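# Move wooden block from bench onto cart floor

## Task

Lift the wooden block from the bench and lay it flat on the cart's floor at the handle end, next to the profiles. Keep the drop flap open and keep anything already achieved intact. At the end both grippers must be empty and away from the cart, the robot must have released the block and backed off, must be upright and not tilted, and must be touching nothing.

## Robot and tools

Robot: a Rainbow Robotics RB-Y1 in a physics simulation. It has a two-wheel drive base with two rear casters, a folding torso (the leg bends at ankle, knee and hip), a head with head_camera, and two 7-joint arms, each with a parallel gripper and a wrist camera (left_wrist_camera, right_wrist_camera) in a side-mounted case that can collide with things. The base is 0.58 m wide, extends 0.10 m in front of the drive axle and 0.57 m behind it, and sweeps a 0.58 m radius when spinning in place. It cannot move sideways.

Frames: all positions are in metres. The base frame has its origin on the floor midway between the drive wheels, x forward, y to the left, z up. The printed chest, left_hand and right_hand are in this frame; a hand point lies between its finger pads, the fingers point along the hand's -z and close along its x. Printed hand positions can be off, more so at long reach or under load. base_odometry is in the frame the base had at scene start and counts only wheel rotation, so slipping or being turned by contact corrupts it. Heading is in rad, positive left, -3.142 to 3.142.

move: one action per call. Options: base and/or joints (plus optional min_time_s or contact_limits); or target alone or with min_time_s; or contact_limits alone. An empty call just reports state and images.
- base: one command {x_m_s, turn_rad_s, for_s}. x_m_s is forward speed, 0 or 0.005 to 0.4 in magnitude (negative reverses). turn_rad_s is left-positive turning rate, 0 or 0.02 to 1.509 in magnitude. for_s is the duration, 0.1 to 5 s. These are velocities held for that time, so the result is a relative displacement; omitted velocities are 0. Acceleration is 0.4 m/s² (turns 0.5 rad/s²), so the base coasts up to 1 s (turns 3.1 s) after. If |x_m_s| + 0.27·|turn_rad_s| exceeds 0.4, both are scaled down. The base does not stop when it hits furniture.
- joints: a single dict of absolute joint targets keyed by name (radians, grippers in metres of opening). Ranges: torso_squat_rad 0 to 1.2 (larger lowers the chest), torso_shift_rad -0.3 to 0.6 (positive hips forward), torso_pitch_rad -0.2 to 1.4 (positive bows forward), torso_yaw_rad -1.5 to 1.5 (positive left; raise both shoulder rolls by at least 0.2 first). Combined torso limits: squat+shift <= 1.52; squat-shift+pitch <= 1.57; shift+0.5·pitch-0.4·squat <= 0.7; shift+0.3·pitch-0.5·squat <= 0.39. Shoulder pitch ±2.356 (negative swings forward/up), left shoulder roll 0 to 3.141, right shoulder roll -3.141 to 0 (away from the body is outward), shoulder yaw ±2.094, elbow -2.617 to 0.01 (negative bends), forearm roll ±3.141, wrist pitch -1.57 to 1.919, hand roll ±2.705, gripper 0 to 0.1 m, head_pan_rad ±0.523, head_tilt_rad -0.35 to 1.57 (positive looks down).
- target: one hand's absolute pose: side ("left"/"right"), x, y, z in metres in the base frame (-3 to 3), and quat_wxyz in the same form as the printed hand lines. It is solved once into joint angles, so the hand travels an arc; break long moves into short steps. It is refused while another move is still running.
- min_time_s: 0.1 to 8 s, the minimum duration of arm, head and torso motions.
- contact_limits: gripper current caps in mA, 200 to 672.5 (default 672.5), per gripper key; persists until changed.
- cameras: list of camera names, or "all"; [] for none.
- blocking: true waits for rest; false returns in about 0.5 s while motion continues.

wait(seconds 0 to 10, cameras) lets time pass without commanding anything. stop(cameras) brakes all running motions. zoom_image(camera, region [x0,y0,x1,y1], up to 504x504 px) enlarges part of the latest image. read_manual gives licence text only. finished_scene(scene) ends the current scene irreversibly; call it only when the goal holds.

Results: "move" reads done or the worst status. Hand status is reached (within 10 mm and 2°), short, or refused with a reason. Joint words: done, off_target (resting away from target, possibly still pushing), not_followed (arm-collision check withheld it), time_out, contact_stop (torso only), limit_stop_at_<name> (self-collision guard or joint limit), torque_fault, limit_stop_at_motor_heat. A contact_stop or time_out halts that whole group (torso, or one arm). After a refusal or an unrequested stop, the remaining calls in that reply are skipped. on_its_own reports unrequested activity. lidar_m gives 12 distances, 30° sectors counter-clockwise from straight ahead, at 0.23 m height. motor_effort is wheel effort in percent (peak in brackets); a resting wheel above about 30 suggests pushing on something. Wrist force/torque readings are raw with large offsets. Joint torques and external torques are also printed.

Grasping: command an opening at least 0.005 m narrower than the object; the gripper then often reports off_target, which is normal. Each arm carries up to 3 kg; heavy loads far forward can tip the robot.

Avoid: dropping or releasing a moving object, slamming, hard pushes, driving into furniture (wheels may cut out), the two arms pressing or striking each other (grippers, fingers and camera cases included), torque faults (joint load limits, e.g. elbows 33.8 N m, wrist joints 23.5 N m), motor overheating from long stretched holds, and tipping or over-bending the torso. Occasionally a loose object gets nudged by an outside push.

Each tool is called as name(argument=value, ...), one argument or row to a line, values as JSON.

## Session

move(
  joints={"head_tilt_rad": 0.5, "head_pan_rad": 0.4},
  cameras=["head_camera"],
)

move(
  joints={"head_tilt_rad": 0.6, "head_pan_rad": -0.4},
  cameras=["head_camera"],
)

Scene clock: 0.90 s.
Joint torques (N m): left_arm=[-1.3 -0.61 0.85 -0.66 -0.04 -0.78 -0.1] | right_arm=[-3.62 -0.48 -0.41 -1.52 -0.05 -0.44 0.08]
External joint torques (N m): left_arm=[0.09 -0.76 0.84 -0.11 -0.05 -0.36 -0.09] | right_arm=[-0.03 0.64 -0.37 0.11 -0.11 0.16 0.07]
Motor temperatures (°C): left_arm=[30 28 31 35 34 32 37] | right_arm=[34 30 32 30 35 36 34]
Wrist force (N): left_arm=[0.0 1.9 -7.2] | right_arm=[-2.7 1.3 -4.9]
Wrist torque (N m): left_arm=[-0.38 0.15 0.08] | right_arm=[-0.13 -0.13 -0.09]
Wrist force, peak (N): left_arm=[0.1 1.6 -7.9] | right_arm=[-2.9 0.8 -5.4]
move: done
base_odometry: x=+0.000 y=+0.000 heading=+0.000
lidar_m: 0.74 1.04 1.56 4.57 1.53 1.08 1.02 1.09 1.44 3.62 1.10 0.79
base_status: not commanded
joint_positions: torso_squat_rad=+0.350 torso_shift_rad=+0.000 torso_pitch_rad=+0.000 torso_yaw_rad=+0.000 left_shoulder_pitch_rad=+0.037 left_shoulder_roll_rad=+0.004 left_shoulder_yaw_rad=-0.043 left_elbow_rad=-0.196 left_forearm_roll_rad=-0.014 left_wrist_pitch_rad=+0.002 left_hand_roll_rad=+0.027 left_gripper_m=+0.099 right_shoulder_pitch_rad=-0.040 right_shoulder_roll_rad=-0.021 right_shoulder_yaw_rad=-0.018 right_elbow_rad=-0.235 right_forearm_roll_rad=+0.049 right_wrist_pitch_rad=-0.014 right_hand_roll_rad=+0.035 right_gripper_m=+0.099 head_pan_rad=+0.400 head_tilt_rad=+0.500
joint_status: all done
wheel_motors_off: 0
motor_effort: left_wheel=+0(1) right_wheel=-1(2)
chest: x=-0.2280 y=+0.0001 z=+1.2475 quat_wxyz=(+1.000, +0.000, +0.000, +0.000) (m; base frame)
left_hand: x=-0.1598 y=+0.2200 z=+0.5653 quat_wxyz=(+0.997, +0.000, -0.079, -0.009) (m; base frame)
right_hand: x=-0.0823 y=-0.2360 z=+0.5770 quat_wxyz=(+0.989, -0.016, -0.142, +0.041) (m; base frame)
pictures: head_camera
camera_calibration:
head_camera: T_world_to_cam=[[0.39384, -0.918653, -0.0311026, 0.125356], [-0.404946, -0.143031, -0.903084, 1.27551], [0.825172, 0.368266, -0.428336, 0.735154], [0, 0, 0, 1]] pos_world=[-0.139487, 0.0268634, 1.47068]

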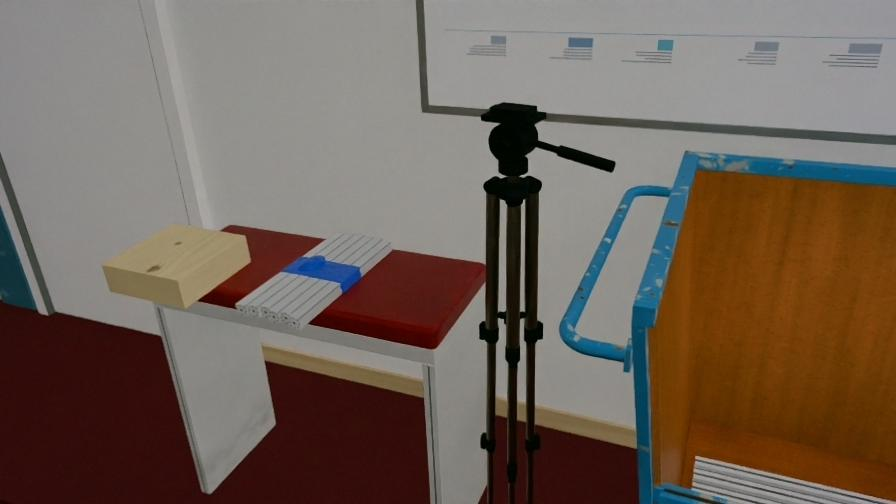

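Scene clock: 2.10 s.
Joint torques (N m): left_arm=[-1.35 -0.5 0.79 -0.49 -0.08 -0.58 -0.09] | right_arm=[-3.72 -0.26 -0.78 -1.24 -0.01 -0.57 0.05]
External joint torques (N m): left_arm=[0.03 -0.65 0.78 0.07 -0.08 -0.16 -0.08] | right_arm=[-0.12 0.86 -0.74 0.39 -0.07 0.03 0.03]
Motor temperatures (°C): left_arm=[30 28 31 35 34 32 37] | right_arm=[34 30 32 30 35 36 34]
Wrist force (N): left_arm=[0.1 0.8 -7.2] | right_arm=[-2.5 0.5 -4.4]
Wrist torque (N m): left_arm=[-0.22 0.21 0.08] | right_arm=[-0.01 -0.08 -0.10]
Wrist force, peak (N): left_arm=[-0.7 1.3 -8.3] | right_arm=[-2.9 1.1 -5.3]
move: done
base_odometry: x=+0.000 y=+0.000 heading=+0.000
lidar_m: 0.74 1.03 1.57 4.56 1.50 1.09 1.02 1.08 1.43 3.60 1.09 0.79
base_status: not commanded
joint_positions: torso_squat_rad=+0.350 torso_shift_rad=+0.000 torso_pitch_rad=+0.000 torso_yaw_rad=+0.000 left_shoulder_pitch_rad=+0.037 left_shoulder_roll_rad=+0.004 left_shoulder_yaw_rad=-0.043 left_elbow_rad=-0.196 left_forearm_roll_rad=-0.014 left_wrist_pitch_rad=+0.002 left_hand_roll_rad=+0.027 left_gripper_m=+0.099 right_shoulder_pitch_rad=-0.040 right_shoulder_roll_rad=-0.021 right_shoulder_yaw_rad=-0.018 right_elbow_rad=-0.235 right_forearm_roll_rad=+0.049 right_wrist_pitch_rad=-0.014 right_hand_roll_rad=+0.035 right_gripper_m=+0.099 head_pan_rad=-0.400 head_tilt_rad=+0.600
joint_status: all done
wheel_motors_off: 0
motor_effort: left_wheel=+0(1) right_wheel=+0(2)
chest: x=-0.2280 y=+0.0001 z=+1.2475 quat_wxyz=(+1.000, +0.000, +0.000, +0.000) (m; base frame)
left_hand: x=-0.1598 y=+0.2200 z=+0.5653 quat_wxyz=(+0.997, +0.000, -0.079, -0.009) (m; base frame)
right_hand: x=-0.0823 y=-0.2360 z=+0.5770 quat_wxyz=(+0.989, -0.016, -0.142, +0.041) (m; base frame)
pictures: head_camera
camera_calibration:
head_camera: T_world_to_cam=[[-0.387491, -0.921337, -0.0314517, -0.0350928], [-0.465708, 0.225081, -0.855836, 1.19448], [0.795592, -0.316981, -0.516291, 0.856437], [0, 0, 0, 1]] pos_world=[-0.138693, -0.0297124, 1.46335]

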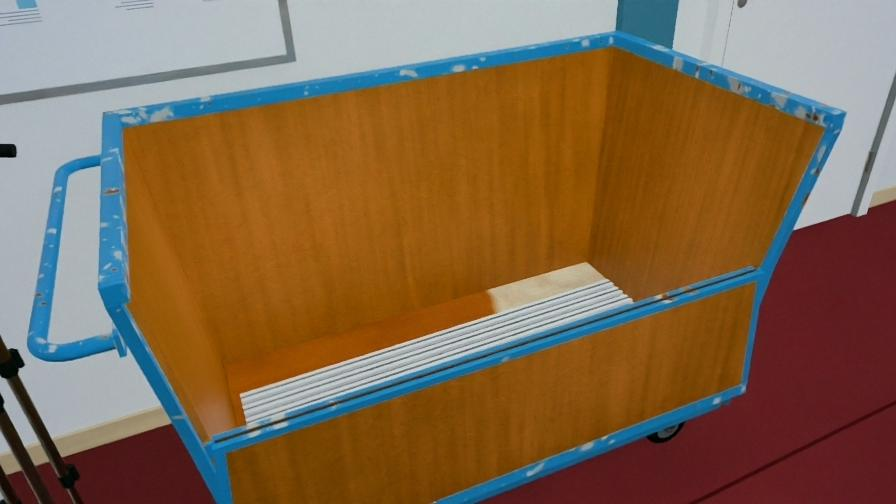

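move(
  base={"turn_rad_s": 0.785, "for_s": 1.873},
  joints={"head_tilt_rad": 0.95, "head_pan_rad": -0.3, "torso_squat_rad": 0.8, "torso_pitch_rad": 0.2, "left_elbow_rad":-2.4,"left_shoulder_roll_rad":0.35,"left_shoulder_pitch_rad":0.3},
  cameras=[],
)

move(
  base={"x_m_s": 0.4, "for_s": 3.767},
  cameras=[],
)

move(
  base={"turn_rad_s": -0.785, "for_s": 1.873},
  joints={"right_shoulder_pitch_rad":0.131,"right_shoulder_roll_rad":-0.137,"right_shoulder_yaw_rad":0.017,"right_elbow_rad":-1.54,"right_forearm_roll_rad":-0.046,"right_wrist_pitch_rad":-0.358,"right_hand_roll_rad":-0.093},
  cameras=["head_camera"],
)

Scene clock: 15.03 s.
Joint torques (N m): left_arm=[-2.84 2.69 3.92 -9.22 0.04 -1.77 0.01] | right_arm=[1.92 -0.47 -0.84 0.79 0 -0.21 -0.12]
External joint torques (N m): left_arm=[-0.02 -0.8 0.77 0.86 -0.01 0 0.06] | right_arm=[0.08 0.55 -0.71 0.37 -0.02 0.01 -0.12]
Motor temperatures (°C): left_arm=[30 28 31 35 34 32 37] | right_arm=[34 30 32 30 35 36 34]
Wrist force (N): left_arm=[-4.5 -0.8 -0.5] | right_arm=[-1.3 0.9 -5.4]
Wrist torque (N m): left_arm=[-0.14 -0.04 0.19] | right_arm=[-0.06 -0.02 -0.07]
Wrist force, peak (N): left_arm=[-0.9 1.3 -8.4] | right_arm=[-2.9 1.1 -5.5]
move: done
base_odometry: x=+0.000 y=+0.000 heading=+1.465
lidar_m: 4.08 1.70 1.10 1.02 1.02 1.31 2.75 1.28 0.84 0.76 1.06 1.55
base_status: done (sent for 1.87 of 1.87 s)
joint_positions: torso_squat_rad=+0.800 torso_shift_rad=+0.000 torso_pitch_rad=+0.200 torso_yaw_rad=+0.000 left_shoulder_pitch_rad=+0.300 left_shoulder_roll_rad=+0.350 left_shoulder_yaw_rad=-0.043 left_elbow_rad=-2.400 left_forearm_roll_rad=-0.014 left_wrist_pitch_rad=+0.002 left_hand_roll_rad=+0.027 left_gripper_m=+0.099 right_shoulder_pitch_rad=-0.040 right_shoulder_roll_rad=-0.021 right_shoulder_yaw_rad=-0.018 right_elbow_rad=-0.235 right_forearm_roll_rad=+0.049 right_wrist_pitch_rad=-0.014 right_hand_roll_rad=+0.035 right_gripper_m=+0.099 head_pan_rad=-0.300 head_tilt_rad=+0.950
joint_status: all done
wheel_motors_off: 0
motor_effort: left_wheel=+3(33) right_wheel=+19(54)
chest: x=-0.1666 y=+0.0001 z=+1.0715 quat_wxyz=(+0.995, +0.000, +0.100, +0.000) (m; base frame)
left_hand: x=+0.2140 y=+0.2229 z=+1.0183 quat_wxyz=(+0.578, +0.045, -0.799, -0.158) (m; base frame)
right_hand: x=-0.1570 y=-0.2360 z=+0.3854 quat_wxyz=(+0.998, -0.012, -0.043, +0.042) (m; base frame)
pictures: none
No camera images: "cameras" was empty.

Scene clock: 20.20 s.
Joint torques (N m): left_arm=[-2.39 2.66 3.98 -9.25 0.1 -1.81 -0.03] | right_arm=[2.31 -0.61 -0.61 0.83 -0.01 -0.14 -0.16]
External joint torques (N m): left_arm=[0.44 -0.83 0.84 0.82 0.05 -0.05 0.02] | right_arm=[0.47 0.42 -0.47 0.41 -0.02 0.08 -0.17]
Motor temperatures (°C): left_arm=[30 28 31 35 34 32 37] | right_arm=[34 30 31 30 35 36 34]
Wrist force (N): left_arm=[-4.5 -0.2 -0.6] | right_arm=[-1.8 1.3 -5.0]
Wrist torque (N m): left_arm=[-0.15 -0.10 0.21] | right_arm=[-0.11 -0.08 -0.08]
Wrist force, peak (N): left_arm=[-6.1 -0.5 -0.1] | right_arm=[-1.6 1.5 -5.6]
move: done
base_odometry: x=+0.159 y=+1.498 heading=+1.466
lidar_m: 3.59 2.03 1.31 1.22 1.23 1.54 3.25 1.22 1.19 0.76 1.32 1.68
base_status: done (sent for 3.77 of 3.77 s)
joint_positions: torso_squat_rad=+0.800 torso_shift_rad=+0.000 torso_pitch_rad=+0.200 torso_yaw_rad=+0.000 left_shoulder_pitch_rad=+0.300 left_shoulder_roll_rad=+0.350 left_shoulder_yaw_rad=-0.043 left_elbow_rad=-2.400 left_forearm_roll_rad=-0.014 left_wrist_pitch_rad=+0.002 left_hand_roll_rad=+0.027 left_gripper_m=+0.099 right_shoulder_pitch_rad=-0.040 right_shoulder_roll_rad=-0.021 right_shoulder_yaw_rad=-0.018 right_elbow_rad=-0.235 right_forearm_roll_rad=+0.049 right_wrist_pitch_rad=-0.014 right_hand_roll_rad=+0.035 right_gripper_m=+0.099 head_pan_rad=-0.300 head_tilt_rad=+0.950
joint_status: not commanded
wheel_motors_off: 0
motor_effort: left_wheel=+11(43) right_wheel=-12(49)
chest: x=-0.1665 y=+0.0001 z=+1.0715 quat_wxyz=(+0.995, +0.000, +0.100, +0.000) (m; base frame)
left_hand: x=+0.2141 y=+0.2229 z=+1.0182 quat_wxyz=(+0.578, +0.045, -0.799, -0.158) (m; base frame)
right_hand: x=-0.1569 y=-0.2360 z=+0.3854 quat_wxyz=(+0.998, -0.012, -0.043, +0.042) (m; base frame)
pictures: none
No camera images: "cameras" was empty.

Scene clock: 24.00 s.
Joint torques (N m): left_arm=[-2.7 2.46 3.94 -9.33 -0.09 -1.92 -0.06] | right_arm=[-3.25 -3.9 -1.16 -9.59 -0.16 -1.88 -0.08]
External joint torques (N m): left_arm=[0.12 -1.03 0.8 0.74 -0.14 -0.15 -0.02] | right_arm=[1.06 -0.92 0.58 -0.44 -0.32 0.03 -0.13]
Motor temperatures (°C): left_arm=[30 28 31 36 34 32 37] | right_arm=[34 30 31 30 35 36 34]
Wrist force (N): left_arm=[-4.8 0.2 -0.6] | right_arm=[-7.2 0.7 0.6]
Wrist torque (N m): left_arm=[-0.22 -0.12 0.16] | right_arm=[-0.12 -0.39 -0.13]
Wrist force, peak (N): left_arm=[-6.2 -0.3 -0.1] | right_arm=[-8.0 0.8 0.8]
move: done
base_odometry: x=+0.158 y=+1.498 heading=+0.001
lidar_m: 0.75 1.36 1.82 4.10 1.81 1.28 1.21 1.28 1.69 2.49 1.18 0.76
base_status: done (sent for 1.87 of 1.87 s)
joint_positions: torso_squat_rad=+0.800 torso_shift_rad=+0.000 torso_pitch_rad=+0.200 torso_yaw_rad=+0.000 left_shoulder_pitch_rad=+0.300 left_shoulder_roll_rad=+0.350 left_shoulder_yaw_rad=-0.043 left_elbow_rad=-2.400 left_forearm_roll_rad=-0.014 left_wrist_pitch_rad=+0.002 left_hand_roll_rad=+0.027 left_gripper_m=+0.099 right_shoulder_pitch_rad=+0.131 right_shoulder_roll_rad=-0.137 right_shoulder_yaw_rad=+0.017 right_elbow_rad=-1.540 right_forearm_roll_rad=-0.046 right_wrist_pitch_rad=-0.358 right_hand_roll_rad=-0.093 right_gripper_m=+0.099 head_pan_rad=-0.300 head_tilt_rad=+0.950
joint_status: all done
wheel_motors_off: 0
motor_effort: left_wheel=+20(40) right_wheel=+1(45)
chest: x=-0.1665 y=+0.0001 z=+1.0715 quat_wxyz=(+0.995, +0.000, +0.100, +0.000) (m; base frame)
left_hand: x=+0.2141 y=+0.2229 z=+1.0182 quat_wxyz=(+0.578, +0.045, -0.799, -0.158) (m; base frame)
right_hand: x=+0.2500 y=-0.2699 z=+0.7635 quat_wxyz=(+0.707, +0.000, -0.707, +0.000) (m; base frame)
pictures: head_camera
camera_calibration:
head_camera: T_world_to_cam=[[-0.304005, -0.952172, 0.0307999, -0.0717792], [-0.846159, 0.255021, -0.467953, 0.55369], [0.437717, -0.168322, -0.883217, 1.10685], [0, 0, 0, 1]] pos_world=[-0.0377998, -0.0232413, 1.2389]

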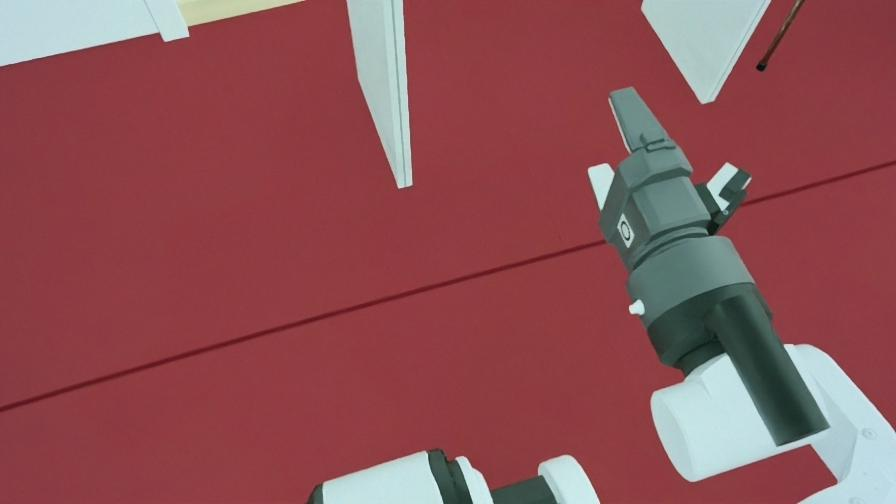

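move(
  base={"x_m_s": 0.25, "for_s": 1.2},
  cameras=["head_camera","right_wrist_camera"],
)

Scene clock: 27.13 s.
Joint torques (N m): left_arm=[-2.25 2.82 4.1 -9.31 -0.02 -1.93 -0.07] | right_arm=[-4.05 -3.63 -1.57 -9.61 -0.11 -1.82 -0.12]
External joint torques (N m): left_arm=[0.57 -0.67 0.95 0.76 -0.07 -0.16 -0.02] | right_arm=[0.26 -0.65 0.16 -0.46 -0.27 0.1 -0.17]
Motor temperatures (°C): left_arm=[30 28 31 36 34 32 37] | right_arm=[34 30 31 30 35 37 34]
Wrist force (N): left_arm=[-5.1 -0.5 -0.5] | right_arm=[-6.7 1.0 0.9]
Wrist torque (N m): left_arm=[-0.15 -0.12 0.17] | right_arm=[-0.21 -0.35 -0.14]
Wrist force, peak (N): left_arm=[-5.8 -0.5 -1.3] | right_arm=[-7.9 1.3 1.1]
move: done
base_odometry: x=+0.458 y=+1.498 heading=+0.000
lidar_m: 0.61 1.04 1.43 3.64 2.25 1.60 1.51 1.59 2.10 1.42 1.02 0.46
base_status: done (sent for 1.2 of 1.2 s)
joint_positions: torso_squat_rad=+0.800 torso_shift_rad=+0.000 torso_pitch_rad=+0.200 torso_yaw_rad=+0.000 left_shoulder_pitch_rad=+0.300 left_shoulder_roll_rad=+0.350 left_shoulder_yaw_rad=-0.043 left_elbow_rad=-2.400 left_forearm_roll_rad=-0.014 left_wrist_pitch_rad=+0.002 left_hand_roll_rad=+0.027 left_gripper_m=+0.099 right_shoulder_pitch_rad=+0.131 right_shoulder_roll_rad=-0.137 right_shoulder_yaw_rad=+0.017 right_elbow_rad=-1.540 right_forearm_roll_rad=-0.046 right_wrist_pitch_rad=-0.358 right_hand_roll_rad=-0.093 right_gripper_m=+0.099 head_pan_rad=-0.300 head_tilt_rad=+0.950
joint_status: not commanded
wheel_motors_off: 0
motor_effort: left_wheel=-8(49) right_wheel=+7(41)
chest: x=-0.1665 y=+0.0001 z=+1.0715 quat_wxyz=(+0.995, +0.000, +0.100, +0.000) (m; base frame)
left_hand: x=+0.2141 y=+0.2229 z=+1.0182 quat_wxyz=(+0.578, +0.045, -0.799, -0.158) (m; base frame)
right_hand: x=+0.2499 y=-0.2699 z=+0.7634 quat_wxyz=(+0.707, +0.000, -0.707, +0.000) (m; base frame)
pictures: head_camera, right_wrist_camera
camera_calibration:
head_camera: T_world_to_cam=[[-0.304004, -0.952173, 0.0308007, -0.0717497], [-0.846159, 0.255019, -0.467953, 0.553775], [0.437717, -0.168322, -0.883217, 1.10681], [0, 0, 0, 1]] pos_world=[-0.0376998, -0.0232413, 1.2389]
right_wrist_camera: T_world_to_cam=[[0.0268617, -0.0287956, -0.999224, 0.747056], [-0.506933, 0.861128, -0.0384436, 0.415569], [0.861567, 0.507573, 0.00853388, -0.0126244], [0, 0, 0, 1]] pos_world=[0.201476, -0.329939, 0.76256]

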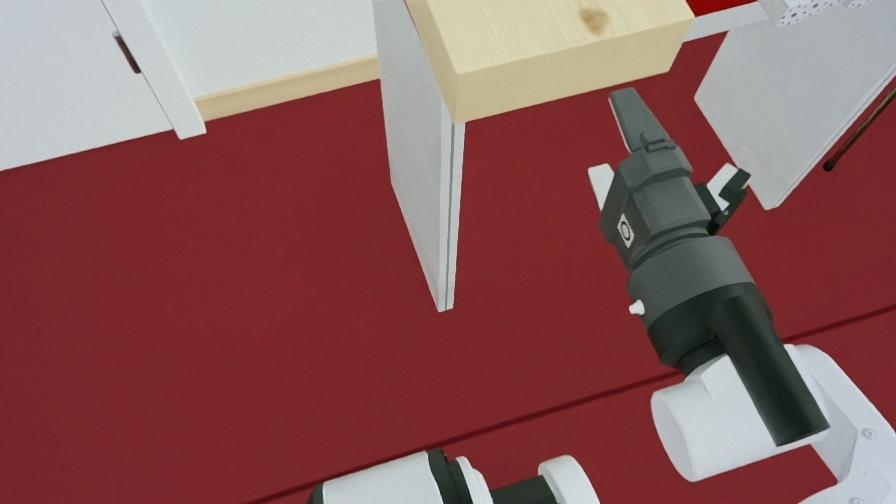

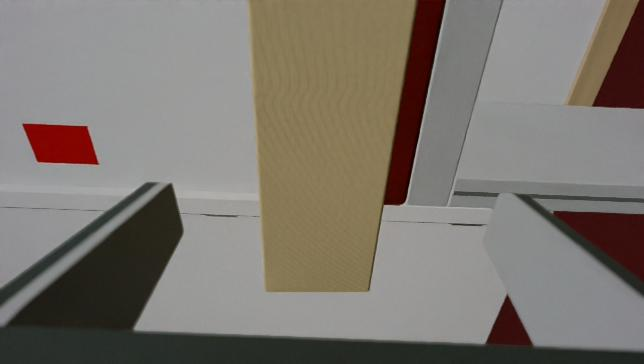

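move(
  target={"side":"right","x":0.3,"y":-0.287,"z":0.769,"quat_wxyz":[0.7071,0,-0.7071,0]},
  cameras=[],
)

move(
  target={"side":"right","x":0.358,"y":-0.287,"z":0.769,"quat_wxyz":[0.7071,0,-0.7071,0]},
  cameras=["right_wrist_camera"],
)

move(
  joints={"right_gripper_m":0.05},
  cameras=[],
)

move(
  target={"side":"right","x":0.355,"y":-0.287,"z":0.80,"quat_wxyz":[0.7071,0,-0.7071,0]},
  min_time_s=1,
  cameras=["head_camera","right_wrist_camera"],
)

Scene clock: 32.03 s.
Joint torques (N m): left_arm=[-2.5 2.79 3.58 -9.47 -0.03 -1.98 0.01] | right_arm=[-6.82 -4.8 -3.45 -9.46 -0.13 -1.95 -0.16]
External joint torques (N m): left_arm=[0.33 -0.7 0.44 0.61 -0.08 -0.21 0.06] | right_arm=[0.35 -0.38 -1.26 -0.22 -0.28 -0.04 -0.21]
Motor temperatures (°C): left_arm=[30 28 31 36 34 32 37] | right_arm=[34 30 31 30 35 37 34]
Wrist force (N): left_arm=[-5.2 0.2 -0.2] | right_arm=[-7.8 0.8 0.8]
Wrist torque (N m): left_arm=[-0.21 -0.12 0.18] | right_arm=[-0.16 -0.43 -0.11]
Wrist force, peak (N): left_arm=[-5.9 -0.4 0.3] | right_arm=[-8.6 0.5 0.9]
move: done
base_odometry: x=+0.458 y=+1.498 heading=+0.000
lidar_m: 0.64 1.06 1.41 3.65 2.24 1.59 1.51 1.57 2.11 1.42 1.01 0.46
base_status: not commanded
joint_positions: torso_squat_rad=+0.800 torso_shift_rad=+0.000 torso_pitch_rad=+0.200 torso_yaw_rad=+0.000 left_shoulder_pitch_rad=+0.300 left_shoulder_roll_rad=+0.350 left_shoulder_yaw_rad=-0.043 left_elbow_rad=-2.400 left_forearm_roll_rad=-0.014 left_wrist_pitch_rad=+0.002 left_hand_roll_rad=+0.027 left_gripper_m=+0.099 right_shoulder_pitch_rad=-0.034 right_shoulder_roll_rad=-0.186 right_shoulder_yaw_rad=-0.023 right_elbow_rad=-1.419 right_forearm_roll_rad=-0.063 right_wrist_pitch_rad=-0.314 right_hand_roll_rad=-0.125 right_gripper_m=+0.099 head_pan_rad=-0.300 head_tilt_rad=+0.950
joint_status: all done
wheel_motors_off: 0
motor_effort: left_wheel=-9(11) right_wheel=+9(11)
chest: x=-0.1665 y=+0.0001 z=+1.0715 quat_wxyz=(+0.995, +0.000, +0.100, +0.000) (m; base frame)
left_hand: x=+0.2141 y=+0.2230 z=+1.0182 quat_wxyz=(+0.578, +0.045, -0.799, -0.158) (m; base frame)
right_hand: x=+0.2996 y=-0.2869 z=+0.7694 quat_wxyz=(+0.708, +0.000, -0.707, +0.000) (m; base frame)
right_hand_status: reached (checked arc, planned for 0.5 s): 1 mm and 0.1 deg off.
pictures: none
No camera images: "cameras" was empty.

Scene clock: 32.93 s.
Joint torques (N m): left_arm=[-2.52 2.65 3.95 -9.6 -0.02 -1.95 -0.09] | right_arm=[-10.72 -5.88 -3.38 -9.5 -0.12 -1.96 0.11]
External joint torques (N m): left_arm=[0.3 -0.84 0.8 0.48 -0.07 -0.18 -0.04] | right_arm=[0.12 -0.46 -1.37 -0.35 -0.26 -0.05 0.06]
Motor temperatures (°C): left_arm=[30 28 31 36 34 32 37] | right_arm=[34 30 31 30 35 37 34]
Wrist force (N): left_arm=[-5.5 -0.5 -0.7] | right_arm=[-7.5 0.4 0.7]
Wrist torque (N m): left_arm=[-0.12 -0.18 0.19] | right_arm=[-0.11 -0.42 -0.13]
Wrist force, peak (N): left_arm=[-5.7 0.1 -0.1] | right_arm=[-8.4 0.6 1.0]
move: done
base_odometry: x=+0.458 y=+1.498 heading=+0.000
lidar_m: 0.62 1.03 1.41 3.63 2.24 1.58 1.52 1.59 2.11 1.43 1.01 0.45
base_status: not commanded
joint_positions: torso_squat_rad=+0.800 torso_shift_rad=+0.000 torso_pitch_rad=+0.200 torso_yaw_rad=+0.000 left_shoulder_pitch_rad=+0.300 left_shoulder_roll_rad=+0.350 left_shoulder_yaw_rad=-0.043 left_elbow_rad=-2.400 left_forearm_roll_rad=-0.014 left_wrist_pitch_rad=+0.002 left_hand_roll_rad=+0.027 left_gripper_m=+0.099 right_shoulder_pitch_rad=-0.254 right_shoulder_roll_rad=-0.200 right_shoulder_yaw_rad=-0.054 right_elbow_rad=-1.184 right_forearm_roll_rad=-0.071 right_wrist_pitch_rad=-0.333 right_hand_roll_rad=-0.124 right_gripper_m=+0.099 head_pan_rad=-0.300 head_tilt_rad=+0.950
joint_status: all done
wheel_motors_off: 0
motor_effort: left_wheel=-9(10) right_wheel=+8(11)
chest: x=-0.1665 y=+0.0001 z=+1.0715 quat_wxyz=(+0.995, +0.000, +0.100, +0.000) (m; base frame)
left_hand: x=+0.2141 y=+0.2230 z=+1.0182 quat_wxyz=(+0.578, +0.045, -0.799, -0.158) (m; base frame)
right_hand: x=+0.3580 y=-0.2868 z=+0.7690 quat_wxyz=(+0.707, +0.000, -0.707, +0.000) (m; base frame)
right_hand_status: reached (checked arc, planned for 0.6 s): 0 mm and 0.0 deg off.
pictures: right_wrist_camera
camera_calibration:
right_wrist_camera: T_world_to_cam=[[0.0260157, -0.0289399, -0.999243, 0.749587], [-0.506852, 0.861189, -0.0381378, 0.484815], [0.861641, 0.50746, 0.00773622, -0.0967274], [0, 0, 0, 1]] pos_world=[0.309573, -0.34674, 0.768257]

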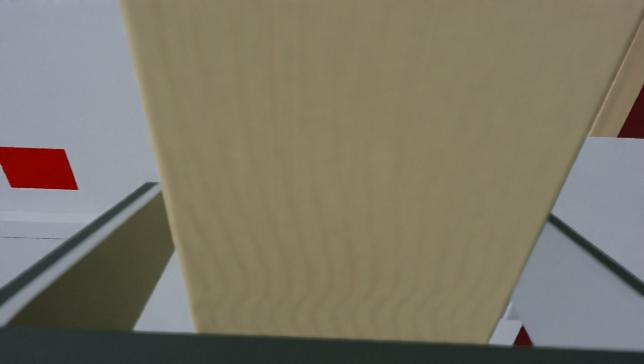

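Scene clock: 34.00 s.
Joint torques (N m): left_arm=[-2.83 2.62 3.87 -9.46 -0.09 -1.96 -0.02] | right_arm=[-10.79 -5.94 -3.64 -10.22 -0.18 -2.21 -0.08]
External joint torques (N m): left_arm=[0 -0.87 0.73 0.62 -0.14 -0.19 0.03] | right_arm=[0.06 -0.53 -1.63 -1.06 -0.32 -0.31 -0.14]
Motor temperatures (°C): left_arm=[30 28 31 36 34 32 37] | right_arm=[34 30 31 30 35 37 34]
Wrist force (N): left_arm=[-5.1 -0.5 -0.8] | right_arm=[-9.4 1.1 1.0]
Wrist torque (N m): left_arm=[-0.11 -0.17 0.18] | right_arm=[-0.15 -0.65 -0.31]
Wrist force, peak (N): left_arm=[-5.9 -0.5 -0.2] | right_arm=[-10.0 0.9 0.5]
move: off_target
base_odometry: x=+0.458 y=+1.498 heading=+0.000
lidar_m: 0.65 1.03 1.41 3.65 2.23 1.58 1.51 1.58 2.11 1.42 1.02 0.46
base_status: not commanded
joint_positions: torso_squat_rad=+0.800 torso_shift_rad=+0.000 torso_pitch_rad=+0.200 torso_yaw_rad=+0.000 left_shoulder_pitch_rad=+0.300 left_shoulder_roll_rad=+0.350 left_shoulder_yaw_rad=-0.043 left_elbow_rad=-2.400 left_forearm_roll_rad=-0.014 left_wrist_pitch_rad=+0.002 left_hand_roll_rad=+0.027 left_gripper_m=+0.099 right_shoulder_pitch_rad=-0.254 right_shoulder_roll_rad=-0.200 right_shoulder_yaw_rad=-0.054 right_elbow_rad=-1.184 right_forearm_roll_rad=-0.071 right_wrist_pitch_rad=-0.332 right_hand_roll_rad=-0.124 right_gripper_m=+0.075 head_pan_rad=-0.300 head_tilt_rad=+0.950
joint_status: right_gripper_m off_target (ended at +0.075, target +0.050)
wheel_motors_off: 0
motor_effort: left_wheel=-9(10) right_wheel=+8(10)
chest: x=-0.1665 y=+0.0001 z=+1.0715 quat_wxyz=(+0.995, +0.000, +0.100, +0.000) (m; base frame)
left_hand: x=+0.2141 y=+0.2230 z=+1.0182 quat_wxyz=(+0.578, +0.045, -0.799, -0.158) (m; base frame)
right_hand: x=+0.3580 y=-0.2868 z=+0.7689 quat_wxyz=(+0.707, +0.000, -0.707, +0.000) (m; base frame)
pictures: none
No camera images: "cameras" was empty.

Scene clock: 35.33 s.
Joint torques (N m): left_arm=[-2.51 2.61 4.02 -9.41 0.03 -1.98 -0.04] | right_arm=[-22.36 -8.28 -4.21 -23.91 -0.57 -9.55 -0.79]
External joint torques (N m): left_arm=[0.3 -0.88 0.88 0.67 -0.02 -0.21 0] | right_arm=[-12.19 -3.04 -1.95 -14.33 -0.75 -7.64 -0.84]
Motor temperatures (°C): left_arm=[30 28 31 36 34 32 37] | right_arm=[34 30 31 30 35 37 34]
Wrist force (N): left_arm=[-4.6 -0.2 -0.1] | right_arm=[-28.1 1.3 0.1]
Wrist torque (N m): left_arm=[-0.15 -0.11 0.18] | right_arm=[-0.07 2.02 0.47]
Wrist force, peak (N): left_arm=[-5.7 -0.4 0.3] | right_arm=[-31.4 0.3 0.8]
move: done
base_odometry: x=+0.458 y=+1.498 heading=+0.000
lidar_m: 0.62 1.04 1.43 3.64 2.24 1.59 1.52 1.59 2.10 1.43 1.01 0.46
base_status: not commanded
joint_positions: torso_squat_rad=+0.800 torso_shift_rad=+0.000 torso_pitch_rad=+0.201 torso_yaw_rad=+0.000 left_shoulder_pitch_rad=+0.300 left_shoulder_roll_rad=+0.350 left_shoulder_yaw_rad=-0.043 left_elbow_rad=-2.400 left_forearm_roll_rad=-0.014 left_wrist_pitch_rad=+0.002 left_hand_roll_rad=+0.027 left_gripper_m=+0.099 right_shoulder_pitch_rad=-0.191 right_shoulder_roll_rad=-0.206 right_shoulder_yaw_rad=-0.053 right_elbow_rad=-1.374 right_forearm_roll_rad=-0.073 right_wrist_pitch_rad=-0.197 right_hand_roll_rad=-0.128 right_gripper_m=+0.074 head_pan_rad=-0.300 head_tilt_rad=+0.950
joint_status: all done
wheel_motors_off: 0
motor_effort: left_wheel=-9(10) right_wheel=+7(9)
chest: x=-0.1662 y=+0.0000 z=+1.0714 quat_wxyz=(+0.995, +0.000, +0.100, +0.000) (m; base frame)
left_hand: x=+0.2144 y=+0.2229 z=+1.0180 quat_wxyz=(+0.578, +0.045, -0.799, -0.158) (m; base frame)
right_hand: x=+0.3537 y=-0.2875 z=+0.7960 quat_wxyz=(+0.710, +0.000, -0.704, -0.001) (m; base frame)
right_hand_status: reached (checked arc, planned for 1.0 s): 4 mm and 0.4 deg off.
pictures: head_camera, right_wrist_camera
camera_calibration:
head_camera: T_world_to_cam=[[-0.303984, -0.952179, 0.0307917, -0.0717086], [-0.846469, 0.255123, -0.467335, 0.553319], [0.437131, -0.168126, -0.883544, 1.10692], [0, 0, 0, 1]] pos_world=[-0.0372992, -0.0233415, 1.2388]
right_wrist_camera: T_world_to_cam=[[0.0186069, -0.028596, -0.999418, 0.779449], [-0.505842, 0.861952, -0.0340804, 0.480949], [0.862425, 0.506182, 0.00157319, -0.0885478], [0, 0, 0, 1]] pos_world=[0.305147, -0.347445, 0.795525]

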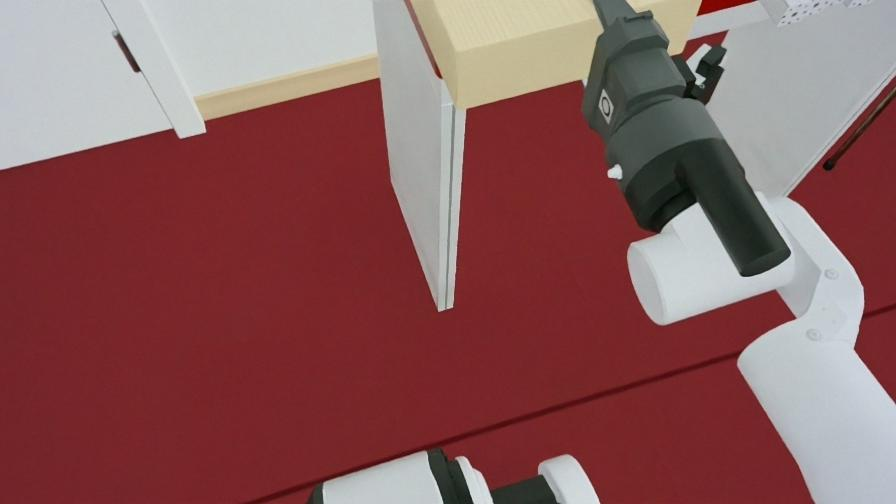

